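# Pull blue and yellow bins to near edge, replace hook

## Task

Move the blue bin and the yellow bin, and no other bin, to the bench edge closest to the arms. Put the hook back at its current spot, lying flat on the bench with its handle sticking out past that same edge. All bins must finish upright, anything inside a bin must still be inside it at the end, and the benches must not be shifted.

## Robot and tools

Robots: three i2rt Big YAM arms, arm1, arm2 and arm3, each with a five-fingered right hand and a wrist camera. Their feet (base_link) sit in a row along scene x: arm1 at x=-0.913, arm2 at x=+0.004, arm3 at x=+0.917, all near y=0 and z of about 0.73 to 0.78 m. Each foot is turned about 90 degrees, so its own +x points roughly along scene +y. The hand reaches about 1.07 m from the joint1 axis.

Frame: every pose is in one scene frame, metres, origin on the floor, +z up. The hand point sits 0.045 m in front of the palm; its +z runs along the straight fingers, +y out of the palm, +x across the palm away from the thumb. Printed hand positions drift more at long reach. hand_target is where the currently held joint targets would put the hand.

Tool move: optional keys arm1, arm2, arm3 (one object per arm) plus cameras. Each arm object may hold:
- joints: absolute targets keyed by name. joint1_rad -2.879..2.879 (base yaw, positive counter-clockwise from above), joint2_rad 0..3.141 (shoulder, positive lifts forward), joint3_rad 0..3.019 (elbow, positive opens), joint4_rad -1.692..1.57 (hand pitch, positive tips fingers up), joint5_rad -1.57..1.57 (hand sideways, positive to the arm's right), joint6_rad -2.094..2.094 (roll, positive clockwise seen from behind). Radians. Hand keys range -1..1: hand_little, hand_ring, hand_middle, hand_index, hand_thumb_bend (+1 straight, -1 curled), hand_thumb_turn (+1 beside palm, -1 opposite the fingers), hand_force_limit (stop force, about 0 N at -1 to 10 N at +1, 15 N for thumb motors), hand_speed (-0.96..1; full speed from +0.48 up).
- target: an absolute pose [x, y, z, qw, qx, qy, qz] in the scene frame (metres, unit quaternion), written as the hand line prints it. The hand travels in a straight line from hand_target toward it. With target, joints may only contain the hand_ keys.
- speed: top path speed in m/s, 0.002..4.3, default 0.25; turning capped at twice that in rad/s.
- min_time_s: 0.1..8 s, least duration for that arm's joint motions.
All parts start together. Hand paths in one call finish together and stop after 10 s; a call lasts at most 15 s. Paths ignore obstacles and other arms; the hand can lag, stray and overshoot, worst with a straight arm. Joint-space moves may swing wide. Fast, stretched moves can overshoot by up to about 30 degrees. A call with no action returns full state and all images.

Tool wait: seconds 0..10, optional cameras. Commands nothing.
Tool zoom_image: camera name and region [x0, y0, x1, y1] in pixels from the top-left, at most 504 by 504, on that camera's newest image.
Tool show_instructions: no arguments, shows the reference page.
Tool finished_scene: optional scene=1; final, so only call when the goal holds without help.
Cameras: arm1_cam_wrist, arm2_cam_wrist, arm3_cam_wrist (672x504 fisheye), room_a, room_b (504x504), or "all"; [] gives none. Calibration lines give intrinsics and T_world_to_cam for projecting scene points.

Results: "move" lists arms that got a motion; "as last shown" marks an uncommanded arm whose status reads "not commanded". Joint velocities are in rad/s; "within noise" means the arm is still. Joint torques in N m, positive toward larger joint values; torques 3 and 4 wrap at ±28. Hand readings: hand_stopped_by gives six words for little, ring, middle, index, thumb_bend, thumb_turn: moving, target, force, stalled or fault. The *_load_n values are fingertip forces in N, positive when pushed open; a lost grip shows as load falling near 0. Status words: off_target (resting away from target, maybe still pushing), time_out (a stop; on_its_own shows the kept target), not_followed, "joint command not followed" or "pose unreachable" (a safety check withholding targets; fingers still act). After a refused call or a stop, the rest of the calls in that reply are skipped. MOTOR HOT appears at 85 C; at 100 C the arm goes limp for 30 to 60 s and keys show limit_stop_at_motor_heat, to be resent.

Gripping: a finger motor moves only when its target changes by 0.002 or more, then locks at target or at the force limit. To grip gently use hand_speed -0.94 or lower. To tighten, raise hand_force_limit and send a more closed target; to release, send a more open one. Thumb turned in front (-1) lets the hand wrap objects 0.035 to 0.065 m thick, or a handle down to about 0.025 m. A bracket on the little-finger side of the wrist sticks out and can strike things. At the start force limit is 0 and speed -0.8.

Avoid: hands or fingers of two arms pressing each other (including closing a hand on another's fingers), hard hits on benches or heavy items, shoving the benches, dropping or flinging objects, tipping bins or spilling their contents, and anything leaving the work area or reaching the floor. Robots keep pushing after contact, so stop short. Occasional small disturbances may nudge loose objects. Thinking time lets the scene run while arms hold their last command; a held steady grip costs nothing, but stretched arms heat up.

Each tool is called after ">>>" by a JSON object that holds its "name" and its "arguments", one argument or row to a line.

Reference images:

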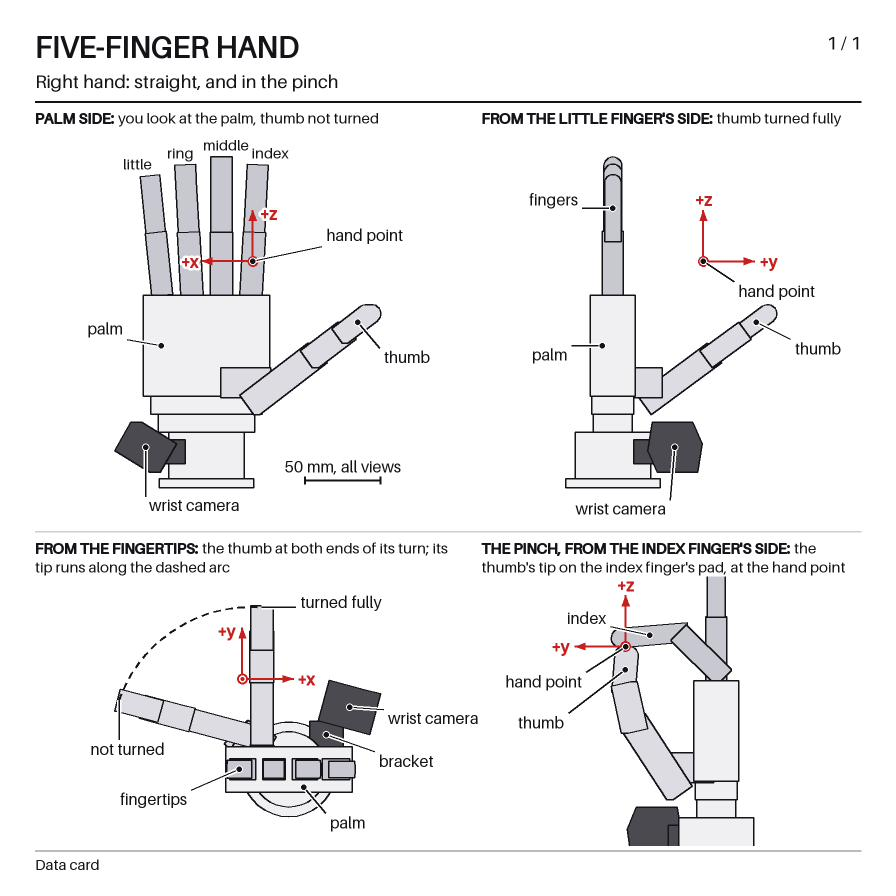

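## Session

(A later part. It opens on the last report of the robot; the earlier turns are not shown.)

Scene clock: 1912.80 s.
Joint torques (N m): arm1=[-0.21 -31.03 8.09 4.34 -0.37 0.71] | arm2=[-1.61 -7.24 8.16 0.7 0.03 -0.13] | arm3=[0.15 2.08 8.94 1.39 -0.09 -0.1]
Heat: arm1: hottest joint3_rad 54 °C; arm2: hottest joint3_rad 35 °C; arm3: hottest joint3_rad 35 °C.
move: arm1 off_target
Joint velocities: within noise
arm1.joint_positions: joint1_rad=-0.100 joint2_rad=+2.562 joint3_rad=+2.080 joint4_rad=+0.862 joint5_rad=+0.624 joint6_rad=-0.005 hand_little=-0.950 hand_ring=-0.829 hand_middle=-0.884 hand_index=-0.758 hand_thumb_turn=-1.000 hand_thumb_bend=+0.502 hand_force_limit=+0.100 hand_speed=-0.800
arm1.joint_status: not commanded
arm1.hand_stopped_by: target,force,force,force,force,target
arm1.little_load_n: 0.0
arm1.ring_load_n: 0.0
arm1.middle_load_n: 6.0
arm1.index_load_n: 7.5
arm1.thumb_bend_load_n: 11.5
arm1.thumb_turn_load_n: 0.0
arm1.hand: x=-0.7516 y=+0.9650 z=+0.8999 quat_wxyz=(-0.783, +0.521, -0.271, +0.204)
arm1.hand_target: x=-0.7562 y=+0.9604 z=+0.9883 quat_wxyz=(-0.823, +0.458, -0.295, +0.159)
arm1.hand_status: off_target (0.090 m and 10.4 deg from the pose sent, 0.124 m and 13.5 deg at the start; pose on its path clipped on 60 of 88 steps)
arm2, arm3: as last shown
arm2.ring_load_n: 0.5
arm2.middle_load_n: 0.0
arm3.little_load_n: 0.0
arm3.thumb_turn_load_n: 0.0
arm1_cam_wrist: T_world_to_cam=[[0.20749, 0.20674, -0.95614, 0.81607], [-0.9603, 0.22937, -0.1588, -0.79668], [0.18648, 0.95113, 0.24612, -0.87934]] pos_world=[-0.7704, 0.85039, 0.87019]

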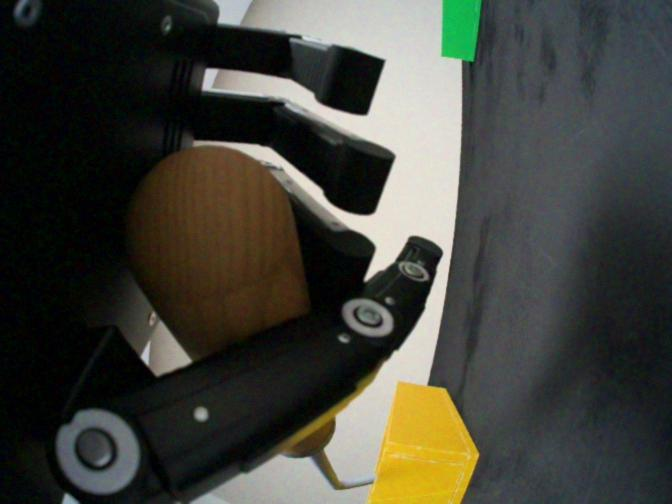

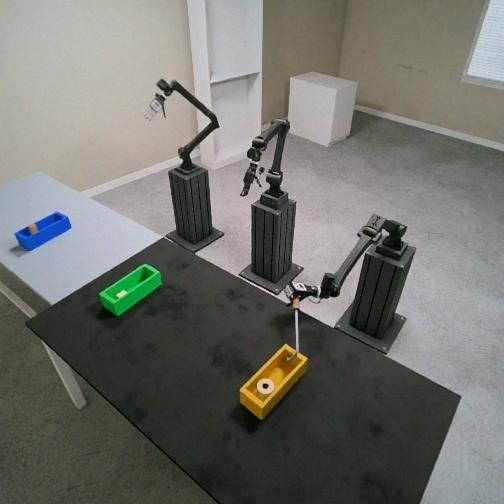

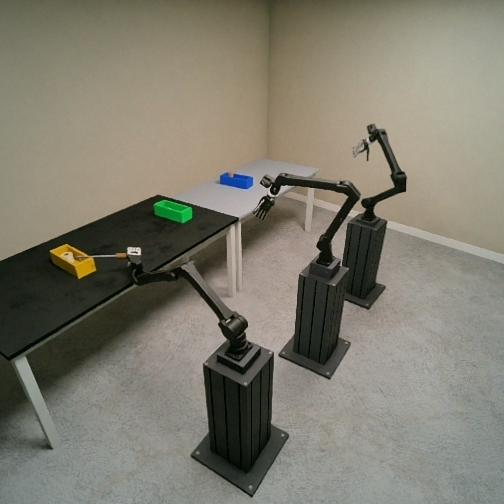

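>>> {"name": "move", "arguments": {
  "arm1": {"target": [-0.765, 0.875, 0.962, -0.823, 0.458, -0.297, 0.159], "speed": 0.06},
  "cameras": ["room_a","room_b"]
}}

>>> {"name": "zoom_image", "arguments": {
  "camera": "room_b",
  "region": [20, 190, 140, 290]
}}

>>> {"name": "zoom_image", "arguments": {
  "camera": "room_a",
  "region": [240, 260, 340, 380]
}}

Scene clock: 1921.57 s.
Joint torques (N m): arm1=[0.09 -27.58 6.91 4.33 -0.21 0.65] | arm2=[-2.02 -7.59 8.02 0.65 0.03 -0.16] | arm3=[-0.15 1.73 9.09 1.32 -0.08 -0.14]
Heat: arm1: hottest joint3_rad 52 °C; arm2: hottest joint3_rad 35 °C; arm3: hottest joint3_rad 35 °C.
move: arm1 off_target
Joint velocities: within noise
arm1.joint_positions: joint1_rad=-0.100 joint2_rad=+2.378 joint3_rad=+1.647 joint4_rad=+1.118 joint5_rad=+0.623 joint6_rad=-0.002 hand_little=-0.950 hand_ring=-0.829 hand_middle=-0.884 hand_index=-0.758 hand_thumb_turn=-1.000 hand_thumb_bend=+0.502 hand_force_limit=+0.100 hand_speed=-0.800
arm1.joint_status: not commanded
arm1.hand_stopped_by: target,force,force,force,force,target
arm1.little_load_n: 0.0
arm1.ring_load_n: 0.0
arm1.middle_load_n: 5.5
arm1.index_load_n: 8.0
arm1.thumb_bend_load_n: 11.5
arm1.thumb_turn_load_n: -0.5
arm1.hand: x=-0.7584 y=+0.8778 z=+0.8860 quat_wxyz=(-0.786, +0.517, -0.272, +0.202)
arm1.hand_target: x=-0.7642 y=+0.8750 z=+0.9603 quat_wxyz=(-0.823, +0.458, -0.295, +0.159)
arm1.hand_status: off_target (0.076 m and 9.8 deg from the pose sent, 0.110 m and 10.4 deg at the start)
arm2.joint_positions: joint1_rad=+0.248 joint2_rad=+1.170 joint3_rad=+1.191 joint4_rad=-1.073 joint5_rad=+0.105 joint6_rad=+1.772 hand_little=+1.000 hand_ring=+1.000 hand_middle=+1.000 hand_index=+1.000 hand_thumb_turn=-1.000 hand_thumb_bend=+1.000 hand_force_limit=+0.000 hand_speed=-0.750
arm2.joint_status: not commanded
arm2.hand_stopped_by: target,target,target,target,target,target
arm2.little_load_n: 0.0
arm2.ring_load_n: 0.0
arm2.middle_load_n: 0.5
arm2.index_load_n: 0.0
arm2.thumb_bend_load_n: 0.0
arm2.thumb_turn_load_n: 0.0
arm2.hand: x=-0.1532 y=+0.4525 z=+1.0831 quat_wxyz=(-0.183, +0.692, -0.671, -0.192)
arm2.hand_target: x=-0.1501 y=+0.4500 z=+1.0801 quat_wxyz=(-0.180, +0.695, -0.671, -0.186)
arm2.hand_status: not commanded
arm3: as last shown

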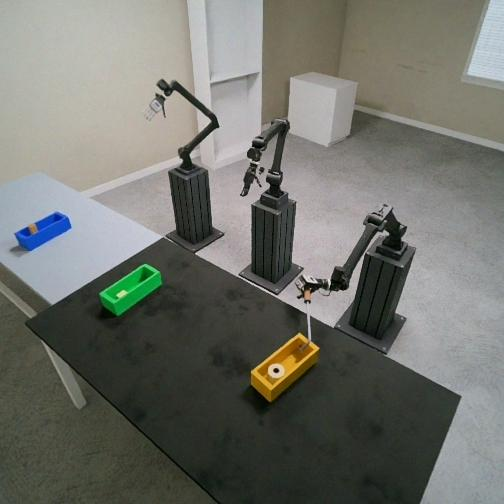

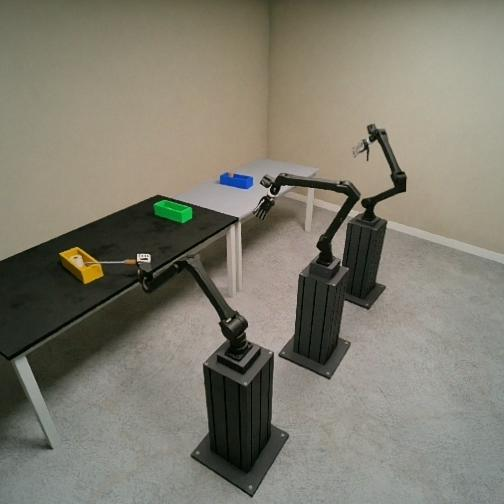

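Scaled by 4.200 from the camera's image (finer frame: 720x720).

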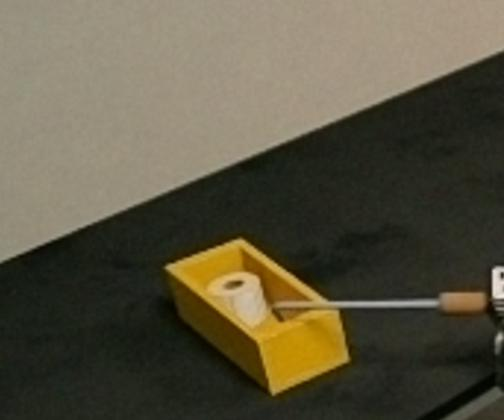

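Scaled by 4.200 from the camera's image (finer frame: 720x720).

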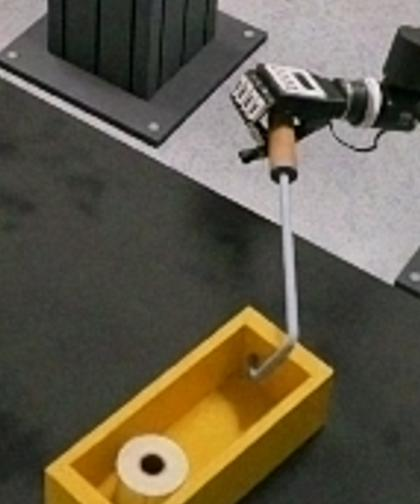

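>>> {"name": "move", "arguments": {
  "arm1": {"target": [-0.785, 0.785, 0.948, -0.823, 0.458, -0.297, 0.159], "speed": 0.06},
  "cameras": ["room_a","room_b"]
}}

>>> {"name": "zoom_image", "arguments": {
  "camera": "room_b",
  "region": [20, 190, 140, 290]
}}

>>> {"name": "zoom_image", "arguments": {
  "camera": "room_a",
  "region": [250, 260, 350, 380]
}}

Scene clock: 1941.87 s.
Joint torques (N m): arm1=[0.97 -24.29 5.94 4.46 -0.23 0.62] | arm2=[-1.79 -7.53 8.06 0.73 0.05 -0.18] | arm3=[0.03 1.73 9.22 1.46 -0.09 -0.18]
Heat: arm1: hottest joint3_rad 48 °C; arm2: hottest joint3_rad 35 °C; arm3: hottest joint3_rad 35 °C.
move: arm1 off_target
Joint velocities: within noise
arm1.joint_positions: joint1_rad=-0.087 joint2_rad=+2.226 joint3_rad=+1.295 joint4_rad=+1.326 joint5_rad=+0.643 joint6_rad=-0.009 hand_little=-0.950 hand_ring=-0.829 hand_middle=-0.884 hand_index=-0.758 hand_thumb_turn=-1.000 hand_thumb_bend=+0.502 hand_force_limit=+0.100 hand_speed=-0.800
arm1.joint_status: not commanded
arm1.hand_stopped_by: target,force,force,force,force,target
arm1.little_load_n: 0.0
arm1.ring_load_n: 0.0
arm1.middle_load_n: 5.5
arm1.index_load_n: 8.0
arm1.thumb_bend_load_n: 11.5
arm1.thumb_turn_load_n: 0.0
arm1.hand: x=-0.7721 y=+0.7855 z=+0.8809 quat_wxyz=(-0.786, +0.515, -0.275, +0.204)
arm1.hand_target: x=-0.7841 y=+0.7845 z=+0.9464 quat_wxyz=(-0.823, +0.458, -0.296, +0.159)
arm1.hand_status: off_target (0.068 m and 9.6 deg from the pose sent, 0.115 m and 9.8 deg at the start)
arm2, arm3: as last shown
arm2.middle_load_n: 0.0

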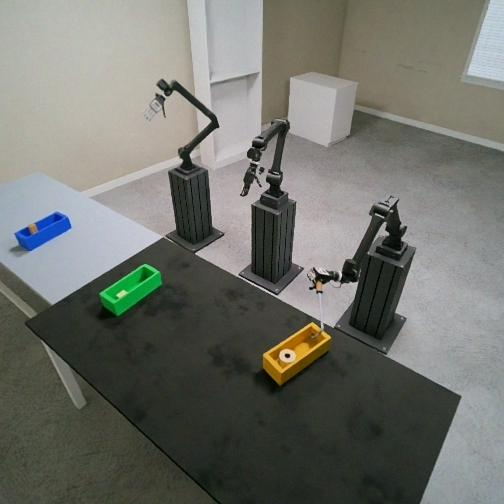

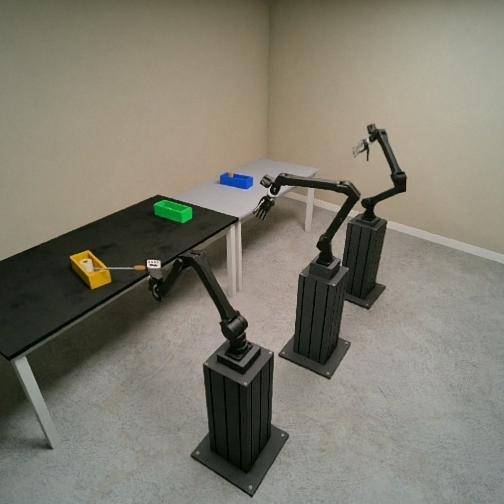

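Scaled by 4.200 from the camera's image (finer frame: 720x720).

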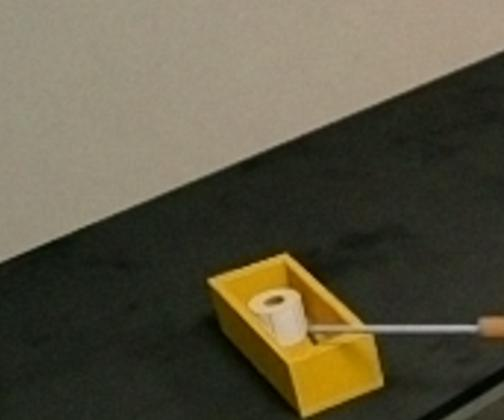

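Scaled by 4.200 from the camera's image (finer frame: 720x720).

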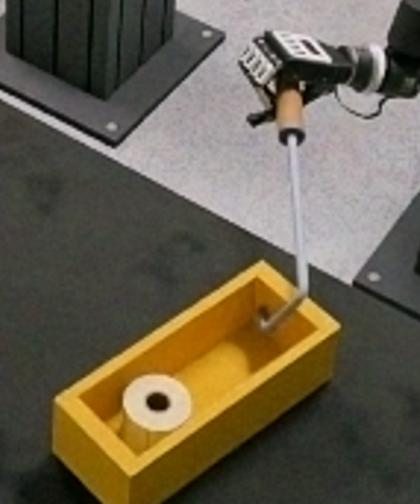

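>>> {"name": "move", "arguments": {
  "arm1": {"target": [-0.79, 0.705, 0.942, -0.823, 0.458, -0.297, 0.159], "speed": 0.06},
  "cameras": ["room_a","room_b"]
}}

>>> {"name": "zoom_image", "arguments": {
  "camera": "room_b",
  "region": [50, 190, 170, 290]
}}

>>> {"name": "zoom_image", "arguments": {
  "camera": "room_a",
  "region": [270, 250, 370, 370]
}}

Scene clock: 1954.40 s.
Joint torques (N m): arm1=[0.85 -21.13 4.96 4.55 -0.24 0.64] | arm2=[-3.02 -8.12 7.99 0.59 0.06 -0.17] | arm3=[-0.21 2.14 9.17 1.36 -0.06 -0.11]
Heat: arm1: hottest joint3_rad 46 °C; arm2: hottest joint3_rad 35 °C; arm3: hottest joint3_rad 35 °C.
move: arm1 off_target
Joint velocities: within noise
arm1.joint_positions: joint1_rad=-0.085 joint2_rad=+2.105 joint3_rad=+1.028 joint4_rad=+1.478 joint5_rad=+0.644 joint6_rad=-0.013 hand_little=-0.950 hand_ring=-0.829 hand_middle=-0.884 hand_index=-0.758 hand_thumb_turn=-1.000 hand_thumb_bend=+0.502 hand_force_limit=+0.100 hand_speed=-0.800
arm1.joint_status: not commanded
arm1.hand_stopped_by: target,force,force,force,force,target
arm1.little_load_n: 0.0
arm1.ring_load_n: 0.0
arm1.middle_load_n: 6.0
arm1.index_load_n: 8.0
arm1.thumb_bend_load_n: 11.5
arm1.thumb_turn_load_n: 0.0
arm1.hand: x=-0.7778 y=+0.7050 z=+0.8839 quat_wxyz=(-0.787, +0.513, -0.275, +0.204)
arm1.hand_target: x=-0.7894 y=+0.7043 z=+0.9405 quat_wxyz=(-0.823, +0.459, -0.296, +0.159)
arm1.hand_status: off_target (0.059 m and 9.5 deg from the pose sent, 0.103 m and 9.7 deg at the start)
arm2: as last shown
arm3.joint_positions: joint1_rad=-0.455 joint2_rad=+0.620 joint3_rad=+1.442 joint4_rad=-1.487 joint5_rad=-0.040 joint6_rad=-1.413 hand_little=+1.000 hand_ring=+1.000 hand_middle=+1.000 hand_index=+1.000 hand_thumb_turn=+1.000 hand_thumb_bend=+1.000 hand_force_limit=+0.000 hand_speed=-0.800
arm3.joint_status: not commanded
arm3.hand_stopped_by: target,target,target,target,target,target
arm3.little_load_n: 0.0
arm3.ring_load_n: 0.0
arm3.middle_load_n: 0.0
arm3.index_load_n: 0.0
arm3.thumb_bend_load_n: 0.0
arm3.thumb_turn_load_n: 0.0
arm3.hand: x=+1.0596 y=+0.1556 z=+1.2161 quat_wxyz=(-0.260, +0.810, +0.394, +0.349)
arm3.hand_target: x=+1.0594 y=+0.1554 z=+1.2264 quat_wxyz=(-0.266, +0.804, +0.392, +0.359)
arm3.hand_status: not commanded

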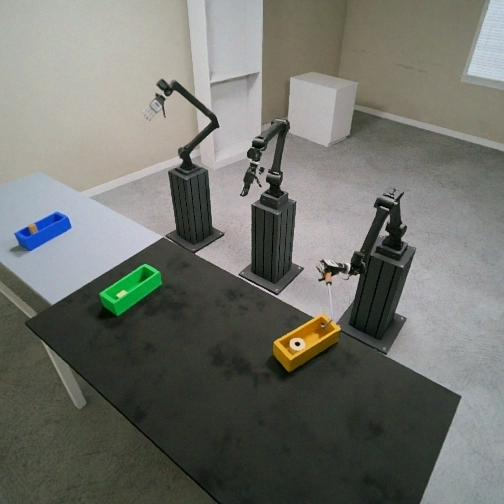

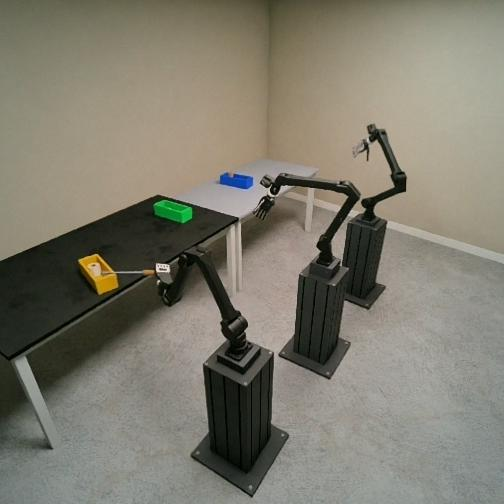

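Scaled by 4.200 from the camera's image (finer frame: 720x720).

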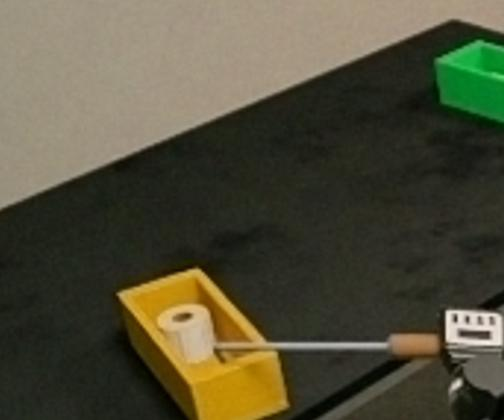

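Scaled by 4.200 from the camera's image (finer frame: 720x720).

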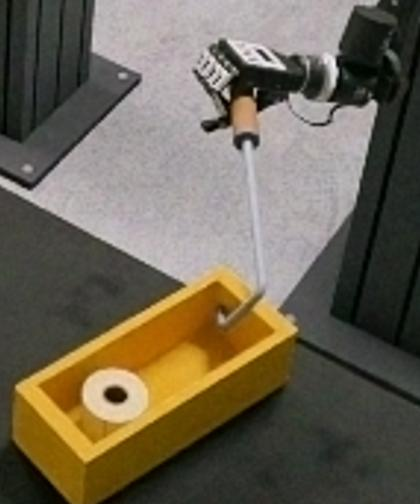

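>>> {"name": "move", "arguments": {
  "arm1": {"target": [-0.80, 0.687, 0.941, -0.823, 0.458, -0.297, 0.159], "speed": 0.05},
  "cameras": ["room_a","room_b"]
}}

>>> {"name": "zoom_image", "arguments": {
  "camera": "room_a",
  "region": [270, 250, 370, 370]
}}

Scene clock: 1972.23 s.
Joint torques (N m): arm1=[0.85 -20.37 4.77 4.46 -0.25 0.63] | arm2=[-1.79 -7.88 8.01 0.61 0.1 -0.13] | arm3=[-0.32 2.37 9.01 1.44 -0.11 -0.16]
Heat: arm1: hottest joint3_rad 44 °C; arm2: hottest joint3_rad 35 °C; arm3: hottest joint3_rad 35 °C.
move: arm1 off_target
Joint velocities: within noise
arm1.joint_positions: joint1_rad=-0.067 joint2_rad=+2.074 joint3_rad=+0.969 joint4_rad=+1.506 joint5_rad=+0.662 joint6_rad=-0.019 hand_little=-0.950 hand_ring=-0.829 hand_middle=-0.884 hand_index=-0.758 hand_thumb_turn=-1.000 hand_thumb_bend=+0.502 hand_force_limit=+0.100 hand_speed=-0.800
arm1.joint_status: not commanded
arm1.hand_stopped_by: target,force,force,force,force,target
arm1.little_load_n: 0.0
arm1.ring_load_n: 0.0
arm1.middle_load_n: 5.5
arm1.index_load_n: 8.0
arm1.thumb_bend_load_n: 11.5
arm1.thumb_turn_load_n: 0.5
arm1.hand: x=-0.7879 y=+0.6869 z=+0.8856 quat_wxyz=(-0.786, +0.515, -0.275, +0.204)
arm1.hand_target: x=-0.7993 y=+0.6862 z=+0.9394 quat_wxyz=(-0.821, +0.462, -0.297, +0.158)
arm1.hand_status: off_target (0.057 m and 9.7 deg from the pose sent, 0.064 m and 9.5 deg at the start; a joint's target at an end of its range on 20 of 30 steps)
arm2, arm3: as last shown
arm2.thumb_turn_load_n: -0.5
arm3.little_load_n: -0.5
arm3.ring_load_n: -0.5

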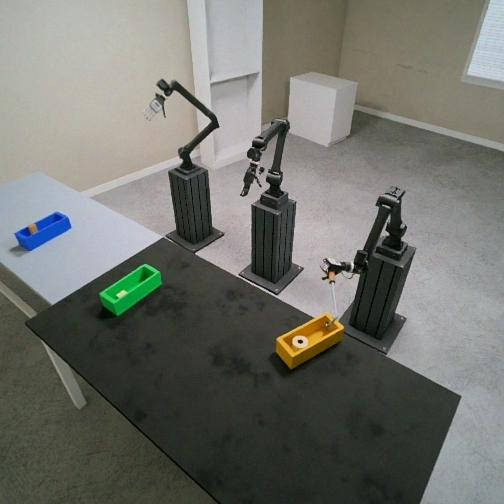

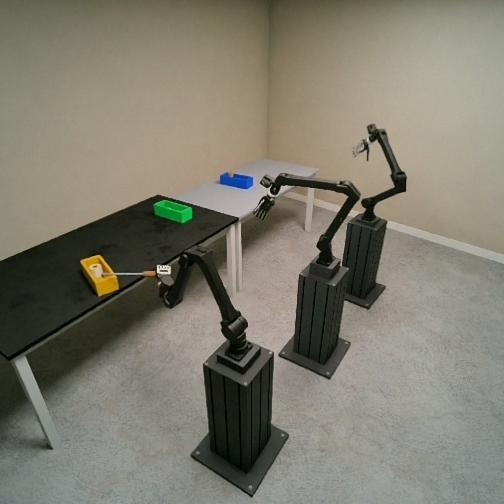

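Scaled by 4.200 from the camera's image (finer frame: 720x720).

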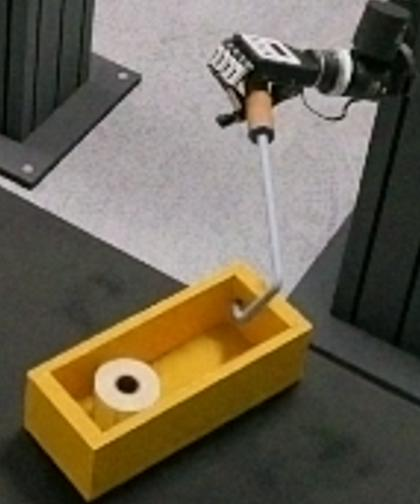

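>>> {"name": "move", "arguments": {
  "arm1": {"target": [-0.79, 0.715, 1.03, -0.823, 0.458, -0.297, 0.159], "speed": 0.1}
}}

>>> {"name": "move", "arguments": {
  "arm1": {"target": [-0.77, 0.70, 1.12, -0.823, 0.458, -0.297, 0.159], "speed": 0.12},
  "cameras": ["room_a","room_b"]
}}

Scene clock: 1983.60 s.
Joint torques (N m): arm1=[-0.15 -19.14 10.66 3.25 -0.32 0.71] | arm2=[-1.67 -8.06 8.08 0.64 0.05 -0.15] | arm3=[-0.32 2.02 8.87 1.4 -0.1 -0.13]
Heat: arm1: hottest joint3_rad 43 °C; arm2: hottest joint3_rad 35 °C; arm3: hottest joint3_rad 35 °C.
move: arm1 off_target
Joint velocities: within noise
arm1.joint_positions: joint1_rad=-0.067 joint2_rad=+1.909 joint3_rad=+0.989 joint4_rad=+1.297 joint5_rad=+0.646 joint6_rad=-0.022 hand_little=-0.950 hand_ring=-0.829 hand_middle=-0.884 hand_index=-0.758 hand_thumb_turn=-1.000 hand_thumb_bend=+0.502 hand_force_limit=+0.100 hand_speed=-0.800
arm1.joint_status: not commanded
arm1.hand_stopped_by: target,force,force,force,force,target
arm1.little_load_n: 0.0
arm1.ring_load_n: 0.0
arm1.middle_load_n: 6.0
arm1.index_load_n: 6.0
arm1.thumb_bend_load_n: 12.0
arm1.thumb_turn_load_n: -0.5
arm1.hand: x=-0.7906 y=+0.6959 z=+0.9532 quat_wxyz=(-0.781, +0.526, -0.266, +0.204)
arm1.hand_target: x=-0.7906 y=+0.7074 z=+1.0297 quat_wxyz=(-0.824, +0.458, -0.295, +0.159)
arm1.hand_status: off_target (0.079 m and 11.1 deg from the pose sent, 0.147 m and 9.7 deg at the start)
arm2, arm3: as last shown
arm2.thumb_turn_load_n: 0.0
arm3.little_load_n: 0.0
arm3.ring_load_n: 0.0
pictures: none

Scene clock: 1985.17 s.
Joint torques (N m): arm1=[-0.67 -17.85 12.38 3.17 -0.27 0.73] | arm2=[-1.79 -7.59 7.86 0.5 0.06 -0.16] | arm3=[-0.03 2.02 9.11 1.4 -0.05 -0.14]
Heat: arm1: hottest joint3_rad 43 °C; arm2: hottest joint3_rad 35 °C; arm3: hottest joint3_rad 35 °C.
move: arm1 off_target
Joint velocities: within noise
arm1.joint_positions: joint1_rad=-0.103 joint2_rad=+1.717 joint3_rad=+1.006 joint4_rad=+1.067 joint5_rad=+0.609 joint6_rad=-0.003 hand_little=-0.950 hand_ring=-0.829 hand_middle=-0.884 hand_index=-0.758 hand_thumb_turn=-1.000 hand_thumb_bend=+0.502 hand_force_limit=+0.100 hand_speed=-0.800
arm1.joint_status: not commanded
arm1.hand_stopped_by: target,force,force,force,force,target
arm1.little_load_n: 0.0
arm1.ring_load_n: 0.0
arm1.middle_load_n: 6.5
arm1.index_load_n: 6.0
arm1.thumb_bend_load_n: 12.5
arm1.thumb_turn_load_n: 0.0
arm1.hand: x=-0.7741 y=+0.6858 z=+1.0343 quat_wxyz=(-0.779, +0.531, -0.265, +0.203)
arm1.hand_target: x=-0.7713 y=+0.6907 z=+1.1190 quat_wxyz=(-0.824, +0.458, -0.294, +0.159)
arm1.hand_status: off_target (0.087 m and 11.6 deg from the pose sent, 0.168 m and 11.1 deg at the start; pose on its path clipped on 6 of 47 steps)
arm2, arm3: as last shown

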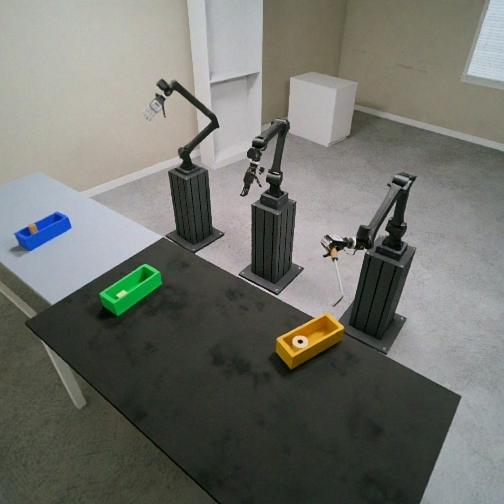

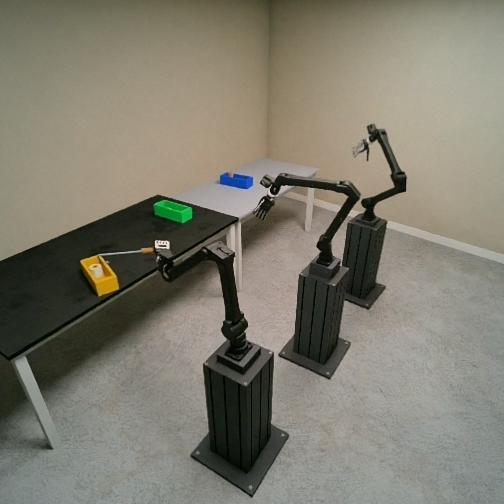

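>>> {"name": "move", "arguments": {
  "arm1": {"target": [-0.60, 0.68, 1.03, -0.3275, 0.791, -0.517, -0.0176], "speed": 0.2},
  "cameras": ["arm1_cam_wrist","room_a","room_b"]
}}

>>> {"name": "zoom_image", "arguments": {
  "camera": "room_b",
  "region": [70, 190, 210, 310]
}}

>>> {"name": "zoom_image", "arguments": {
  "camera": "room_a",
  "region": [230, 200, 370, 330]
}}

Scene clock: 2014.33 s.
Joint torques (N m): arm1=[-0.62 -21.01 14.34 1.96 -0.8 0.46] | arm2=[-1.67 -7.65 8.05 0.65 0.05 -0.17] | arm3=[-0.21 1.49 9.2 1.35 -0.07 -0.14]
Heat: arm1: hottest joint3_rad 47 °C; arm2: hottest joint3_rad 35 °C; arm3: hottest joint3_rad 35 °C.
move: arm1 off_target
Joint velocities: within noise
arm1.joint_positions: joint1_rad=-0.537 joint2_rad=+1.941 joint3_rad=+1.935 joint4_rad=-1.021 joint5_rad=+0.018 joint6_rad=+0.594 hand_little=-0.950 hand_ring=-0.829 hand_middle=-0.884 hand_index=-0.758 hand_thumb_turn=-1.000 hand_thumb_bend=+0.502 hand_force_limit=+0.100 hand_speed=-0.800
arm1.joint_status: not commanded
arm1.hand_stopped_by: target,force,force,force,force,target
arm1.little_load_n: 0.0
arm1.ring_load_n: 0.0
arm1.middle_load_n: 5.5
arm1.index_load_n: 16.5
arm1.thumb_bend_load_n: 9.5
arm1.thumb_turn_load_n: 0.5
arm1.hand: x=-0.6112 y=+0.6560 z=+0.9682 quat_wxyz=(-0.274, +0.817, -0.507, -0.002)
arm1.hand_target: x=-0.6026 y=+0.6746 z=+1.0304 quat_wxyz=(-0.328, +0.791, -0.516, -0.018)
arm1.hand_status: off_target (0.067 m and 7.1 deg from the pose sent, 0.174 m and 72.2 deg at the start; pose on its path clipped on 24 of 130 steps)
arm2, arm3: as last shown
arm2.middle_load_n: -0.5
arm3.ring_load_n: -0.5
arm1_cam_wrist: T_world_to_cam=[[-0.69547, -0.53102, -0.48409, 0.39116], [-0.71051, 0.40769, 0.57355, -1.25335], [-0.10721, 0.74284, -0.66083, 0.20684]] pos_world=[-0.59631, 0.56504, 1.0449]

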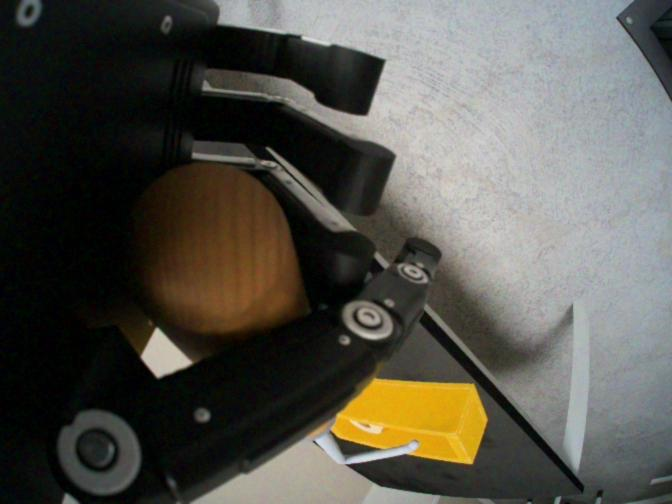

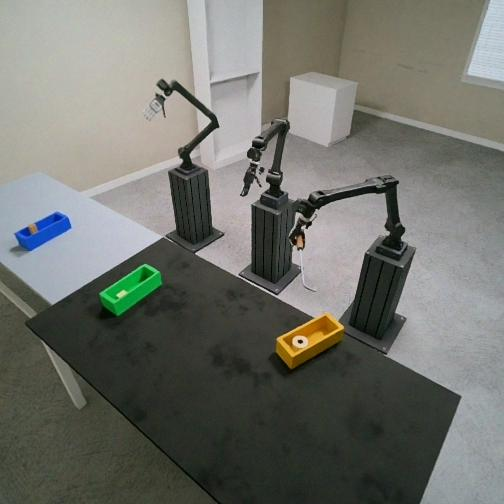

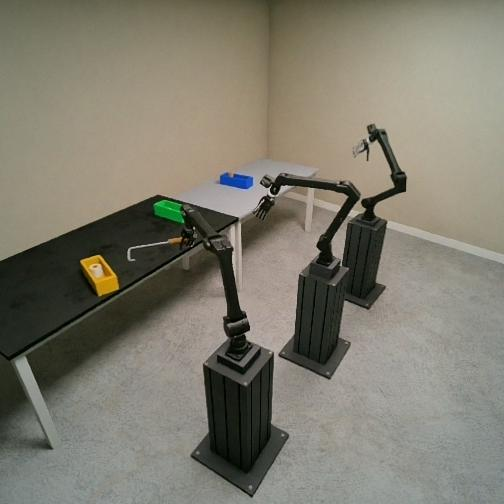

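Scaled by 3.600 from the camera's image (finer frame: 720x720).

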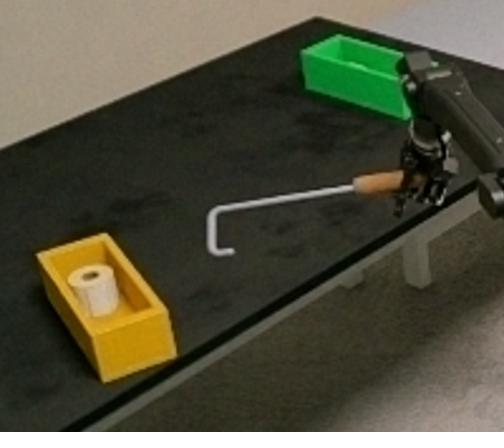

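Scaled by 3.600 from the camera's image (finer frame: 720x720).

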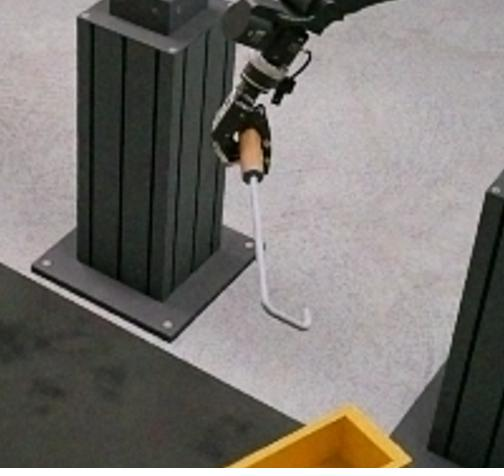

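>>> {"name": "move", "arguments": {
  "arm1": {"target": [-0.43, 0.775, 0.93, -0.324, 0.666, -0.670, 0.051], "speed": 0.15},
  "cameras": ["arm1_cam_wrist","room_a","room_b"]
}}

>>> {"name": "zoom_image", "arguments": {
  "camera": "room_b",
  "region": [110, 190, 230, 290]
}}

>>> {"name": "zoom_image", "arguments": {
  "camera": "room_a",
  "region": [200, 210, 320, 330]
}}

Scene clock: 2090.03 s.
Joint torques (N m): arm1=[-0.44 -27.87 13.91 2.19 -0.31 0.48] | arm2=[-1.79 -7.59 7.94 0.62 0.09 -0.2] | arm3=[-0.26 2.2 8.91 1.26 -0.12 -0.11]
Heat: arm1: hottest joint3_rad 54 °C; arm2: hottest joint3_rad 35 °C; arm3: hottest joint3_rad 35 °C.
move: arm1 off_target
Joint velocities: within noise
arm1.joint_positions: joint1_rad=-0.606 joint2_rad=+2.617 joint3_rad=+2.843 joint4_rad=-1.263 joint5_rad=+0.226 joint6_rad=+0.871 hand_little=-0.950 hand_ring=-0.829 hand_middle=-0.884 hand_index=-0.758 hand_thumb_turn=-1.000 hand_thumb_bend=+0.502 hand_force_limit=+0.100 hand_speed=-0.800
arm1.joint_status: not commanded
arm1.hand_stopped_by: target,force,force,force,force,target
arm1.little_load_n: 0.0
arm1.ring_load_n: 0.0
arm1.middle_load_n: 5.0
arm1.index_load_n: 16.0
arm1.thumb_bend_load_n: 9.0
arm1.thumb_turn_load_n: 0.5
arm1.hand: x=-0.4448 y=+0.7564 z=+0.8600 quat_wxyz=(-0.280, +0.696, -0.658, +0.069)
arm1.hand_target: x=-0.4340 y=+0.7685 z=+0.9305 quat_wxyz=(-0.339, +0.662, -0.667, +0.047)
arm1.hand_status: off_target (0.074 m and 6.6 deg from the pose sent, 0.220 m and 26.8 deg at the start; a joint's target at an end of its range on 27 of 96 steps)
arm2, arm3: as last shown
arm2.middle_load_n: 0.0
arm3.ring_load_n: 0.0
arm1_cam_wrist: T_world_to_cam=[[-0.83075, -0.21057, -0.51528, 0.23208], [-0.50964, 0.66003, 0.55193, -1.19705], [0.22389, 0.72113, -0.65563, 0.23787]] pos_world=[-0.47052, 0.66742, 0.93624]

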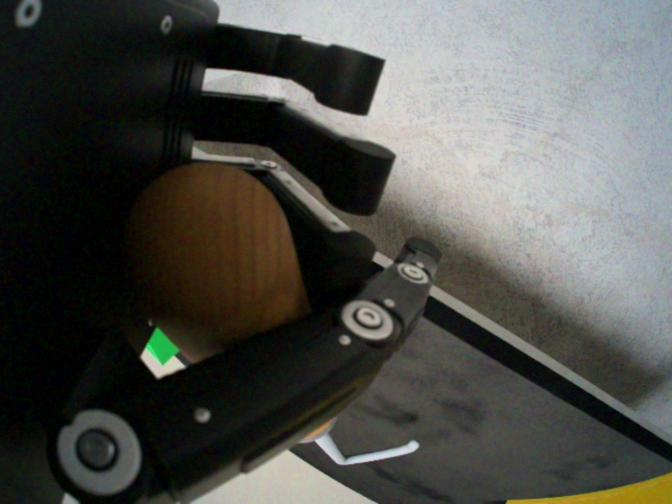

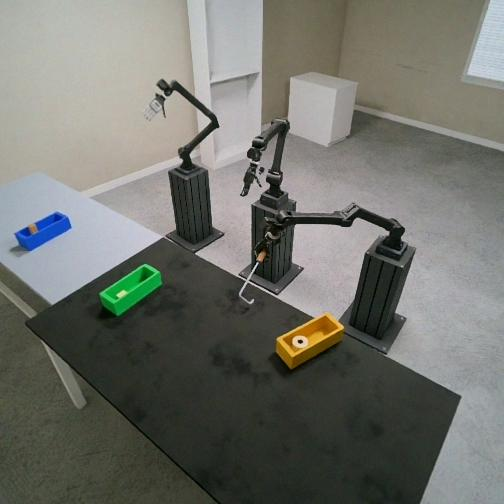

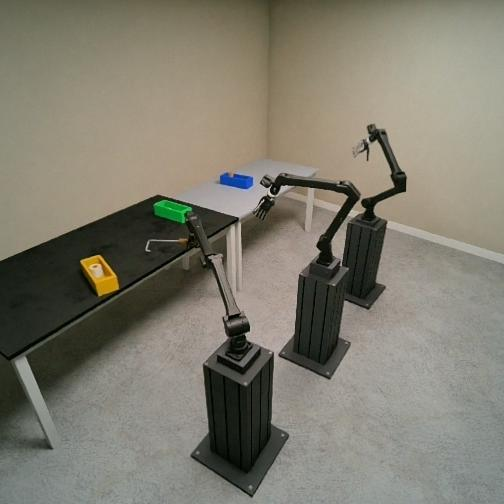

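Scaled by 4.200 from the camera's image (finer frame: 720x720).

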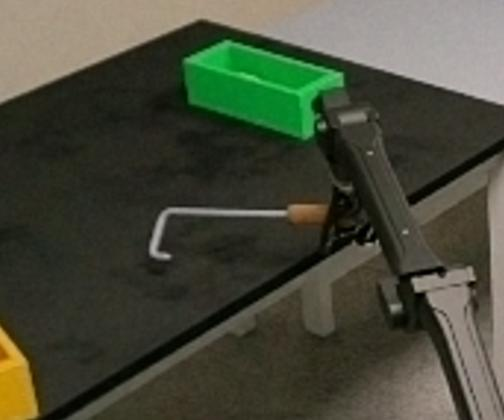

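Scaled by 4.200 from the camera's image (finer frame: 720x720).

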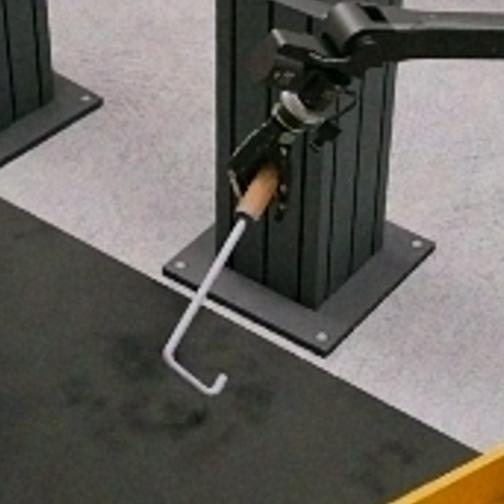

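>>> {"name": "move", "arguments": {
  "arm1": {"target": [-0.435, 0.805, 0.865, -0.358, 0.643, -0.677, -0.005], "speed": 0.08},
  "cameras": ["room_a","room_b"]
}}

>>> {"name": "zoom_image", "arguments": {
  "camera": "room_b",
  "region": [110, 190, 230, 290]
}}

>>> {"name": "zoom_image", "arguments": {
  "camera": "room_a",
  "region": [200, 230, 320, 350]
}}

Scene clock: 2134.37 s.
Joint torques (N m): arm1=[-0.09 -31.97 8.7 3.6 -0.36 0.44] | arm2=[-2.37 -8.29 7.94 0.7 0.09 -0.13] | arm3=[-0.73 1.73 9.14 1.48 -0.11 -0.15]
Heat: arm1: hottest joint3_rad 50 °C; arm2: hottest joint3_rad 35 °C; arm3: hottest joint3_rad 35 °C.
move: arm1 off_target
Joint velocities: within noise
arm1.joint_positions: joint1_rad=-0.606 joint2_rad=+2.606 joint3_rad=+2.608 joint4_rad=-0.983 joint5_rad=+0.149 joint6_rad=+0.943 hand_little=-0.950 hand_ring=-0.829 hand_middle=-0.884 hand_index=-0.758 hand_thumb_turn=-1.000 hand_thumb_bend=+0.502 hand_force_limit=+0.100 hand_speed=-0.800
arm1.joint_status: not commanded
arm1.hand_stopped_by: target,force,force,force,force,target
arm1.little_load_n: 0.0
arm1.ring_load_n: 0.0
arm1.middle_load_n: 5.0
arm1.index_load_n: 16.5
arm1.thumb_bend_load_n: 9.0
arm1.thumb_turn_load_n: 0.5
arm1.hand: x=-0.4445 y=+0.7867 z=+0.7914 quat_wxyz=(-0.303, +0.674, -0.674, +0.017)
arm1.hand_target: x=-0.4372 y=+0.8013 z=+0.8651 quat_wxyz=(-0.356, +0.645, -0.677, -0.005)
arm1.hand_status: off_target (0.076 m and 7.7 deg from the pose sent, 0.050 m and 13.9 deg at the start)
arm2.joint_positions: joint1_rad=+0.248 joint2_rad=+1.170 joint3_rad=+1.191 joint4_rad=-1.073 joint5_rad=+0.105 joint6_rad=+1.772 hand_little=+1.000 hand_ring=+1.000 hand_middle=+1.000 hand_index=+1.000 hand_thumb_turn=-1.000 hand_thumb_bend=+1.000 hand_force_limit=+0.000 hand_speed=-0.750
arm2.joint_status: not commanded
arm2.hand_stopped_by: target,target,target,target,target,target
arm2.little_load_n: 0.0
arm2.ring_load_n: 0.0
arm2.middle_load_n: 0.0
arm2.index_load_n: 0.0
arm2.thumb_bend_load_n: 0.0
arm2.thumb_turn_load_n: 0.0
arm2.hand: x=-0.1532 y=+0.4525 z=+1.0831 quat_wxyz=(-0.183, +0.692, -0.671, -0.192)
arm2.hand_target: x=-0.1501 y=+0.4500 z=+1.0801 quat_wxyz=(-0.180, +0.695, -0.671, -0.186)
arm2.hand_status: not commanded
arm3: as last shown

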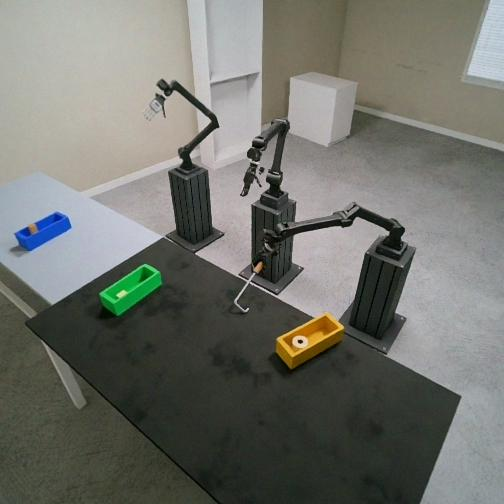

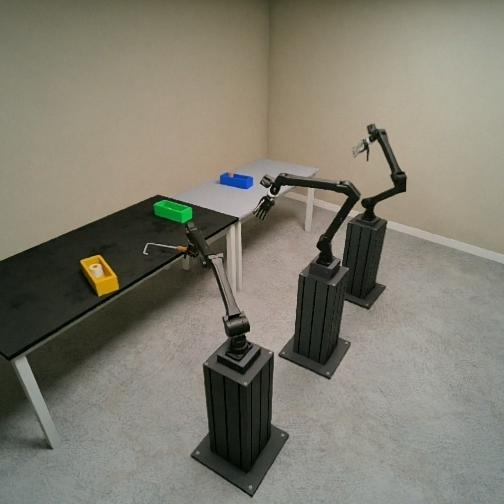

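Scaled by 4.200 from the camera's image (finer frame: 720x720).

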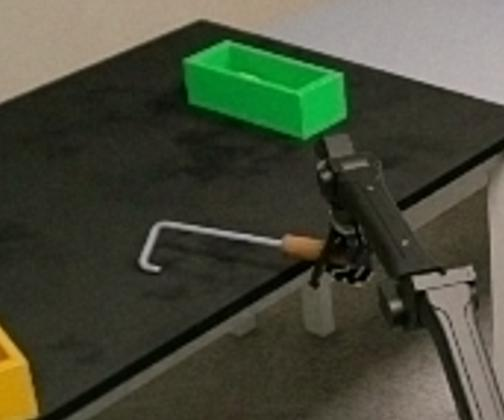

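Scaled by 4.200 from the camera's image (finer frame: 720x720).

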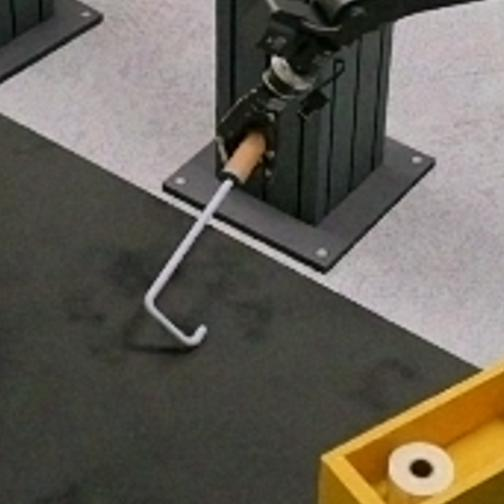

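>>> {"name": "move", "arguments": {
  "arm1": {"target": [-0.44, 0.815, 0.815, -0.2138, 0.6458, -0.7276, -0.0887], "speed": 0.06},
  "cameras": ["arm1_cam_wrist","room_a","room_b"]
}}

>>> {"name": "zoom_image", "arguments": {
  "camera": "room_b",
  "region": [110, 190, 230, 290]
}}

>>> {"name": "zoom_image", "arguments": {
  "camera": "room_a",
  "region": [200, 230, 320, 350]
}}

Scene clock: 2171.93 s.
Joint torques (N m): arm1=[-0.67 -28.4 14.19 2.62 -0.72 0.36] | arm2=[-1.2 -7.71 7.95 0.83 0.05 -0.12] | arm3=[0.32 1.85 8.91 1.4 -0.1 -0.13]
Heat: arm1: hottest joint3_rad 47 °C; arm2: hottest joint3_rad 35 °C; arm3: hottest joint3_rad 35 °C.
move: arm1 off_target
Joint velocities: within noise
arm1.joint_positions: joint1_rad=-0.628 joint2_rad=+2.777 joint3_rad=+2.840 joint4_rad=-1.176 joint5_rad=-0.045 joint6_rad=+1.102 hand_little=-0.950 hand_ring=-0.829 hand_middle=-0.884 hand_index=-0.758 hand_thumb_turn=-1.000 hand_thumb_bend=+0.502 hand_force_limit=+0.100 hand_speed=-0.800
arm1.joint_status: not commanded
arm1.hand_stopped_by: target,force,force,force,force,target
arm1.little_load_n: 0.0
arm1.ring_load_n: 0.0
arm1.middle_load_n: 5.0
arm1.index_load_n: 15.0
arm1.thumb_bend_load_n: 9.0
arm1.thumb_turn_load_n: 0.5
arm1.hand: x=-0.4655 y=+0.7902 z=+0.7490 quat_wxyz=(-0.220, +0.644, -0.729, -0.078)
arm1.hand_target: x=-0.4451 y=+0.8070 z=+0.8168 quat_wxyz=(-0.279, +0.620, -0.726, -0.103)
arm1.hand_status: off_target (0.075 m and 1.4 deg from the pose sent, 0.037 m and 17.4 deg at the start; a joint's target at an end of its range on 58 of 104 steps)
arm2, arm3: as last shown
arm1_cam_wrist: T_world_to_cam=[[-0.9666, -0.06898, -0.24683, -0.21136], [-0.23843, 0.59525, 0.76736, -1.15258], [0.094, 0.80058, -0.59181, -0.02575]] pos_world=[-0.47669, 0.6921, 0.81703]

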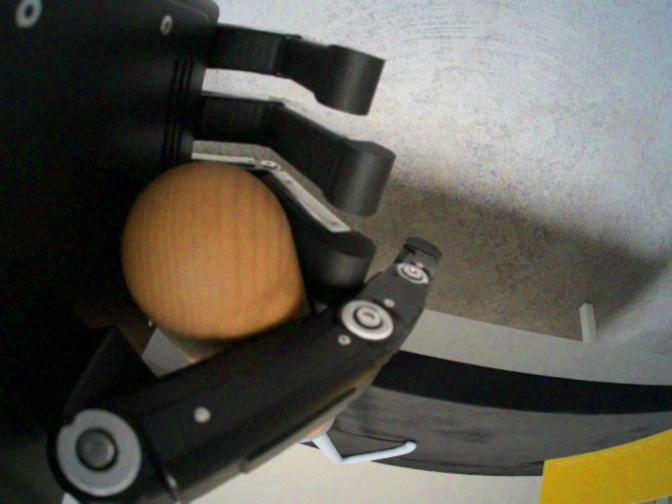

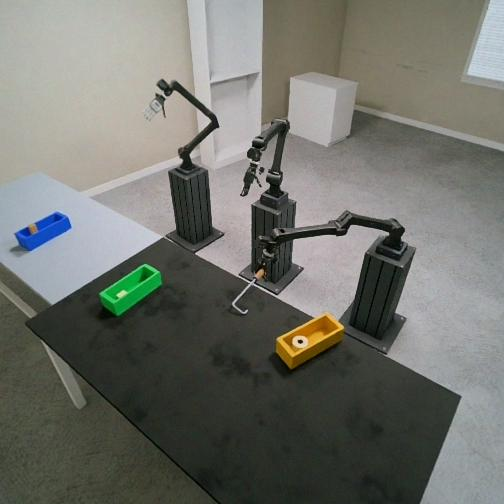

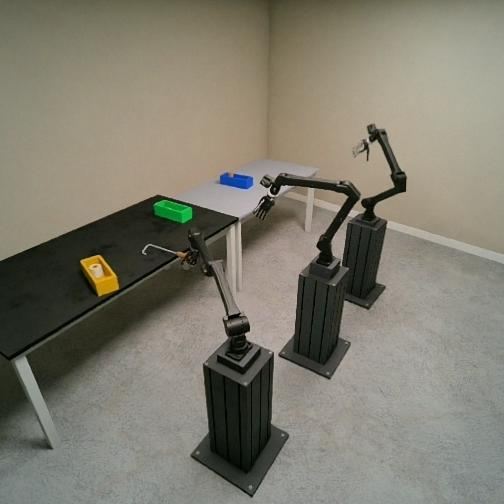

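Scaled by 4.200 from the camera's image (finer frame: 720x720).

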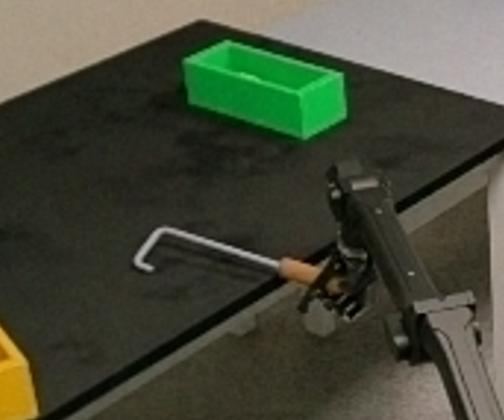

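Scaled by 4.200 from the camera's image (finer frame: 720x720).

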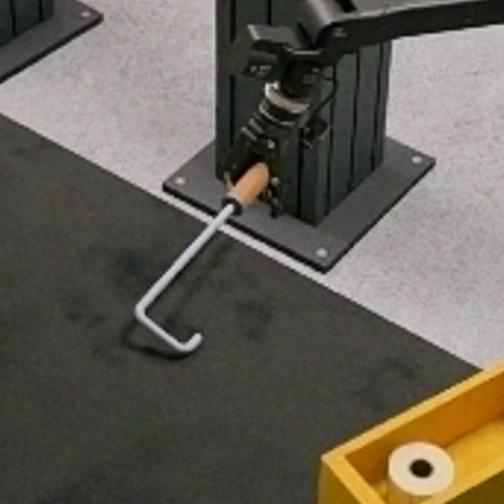

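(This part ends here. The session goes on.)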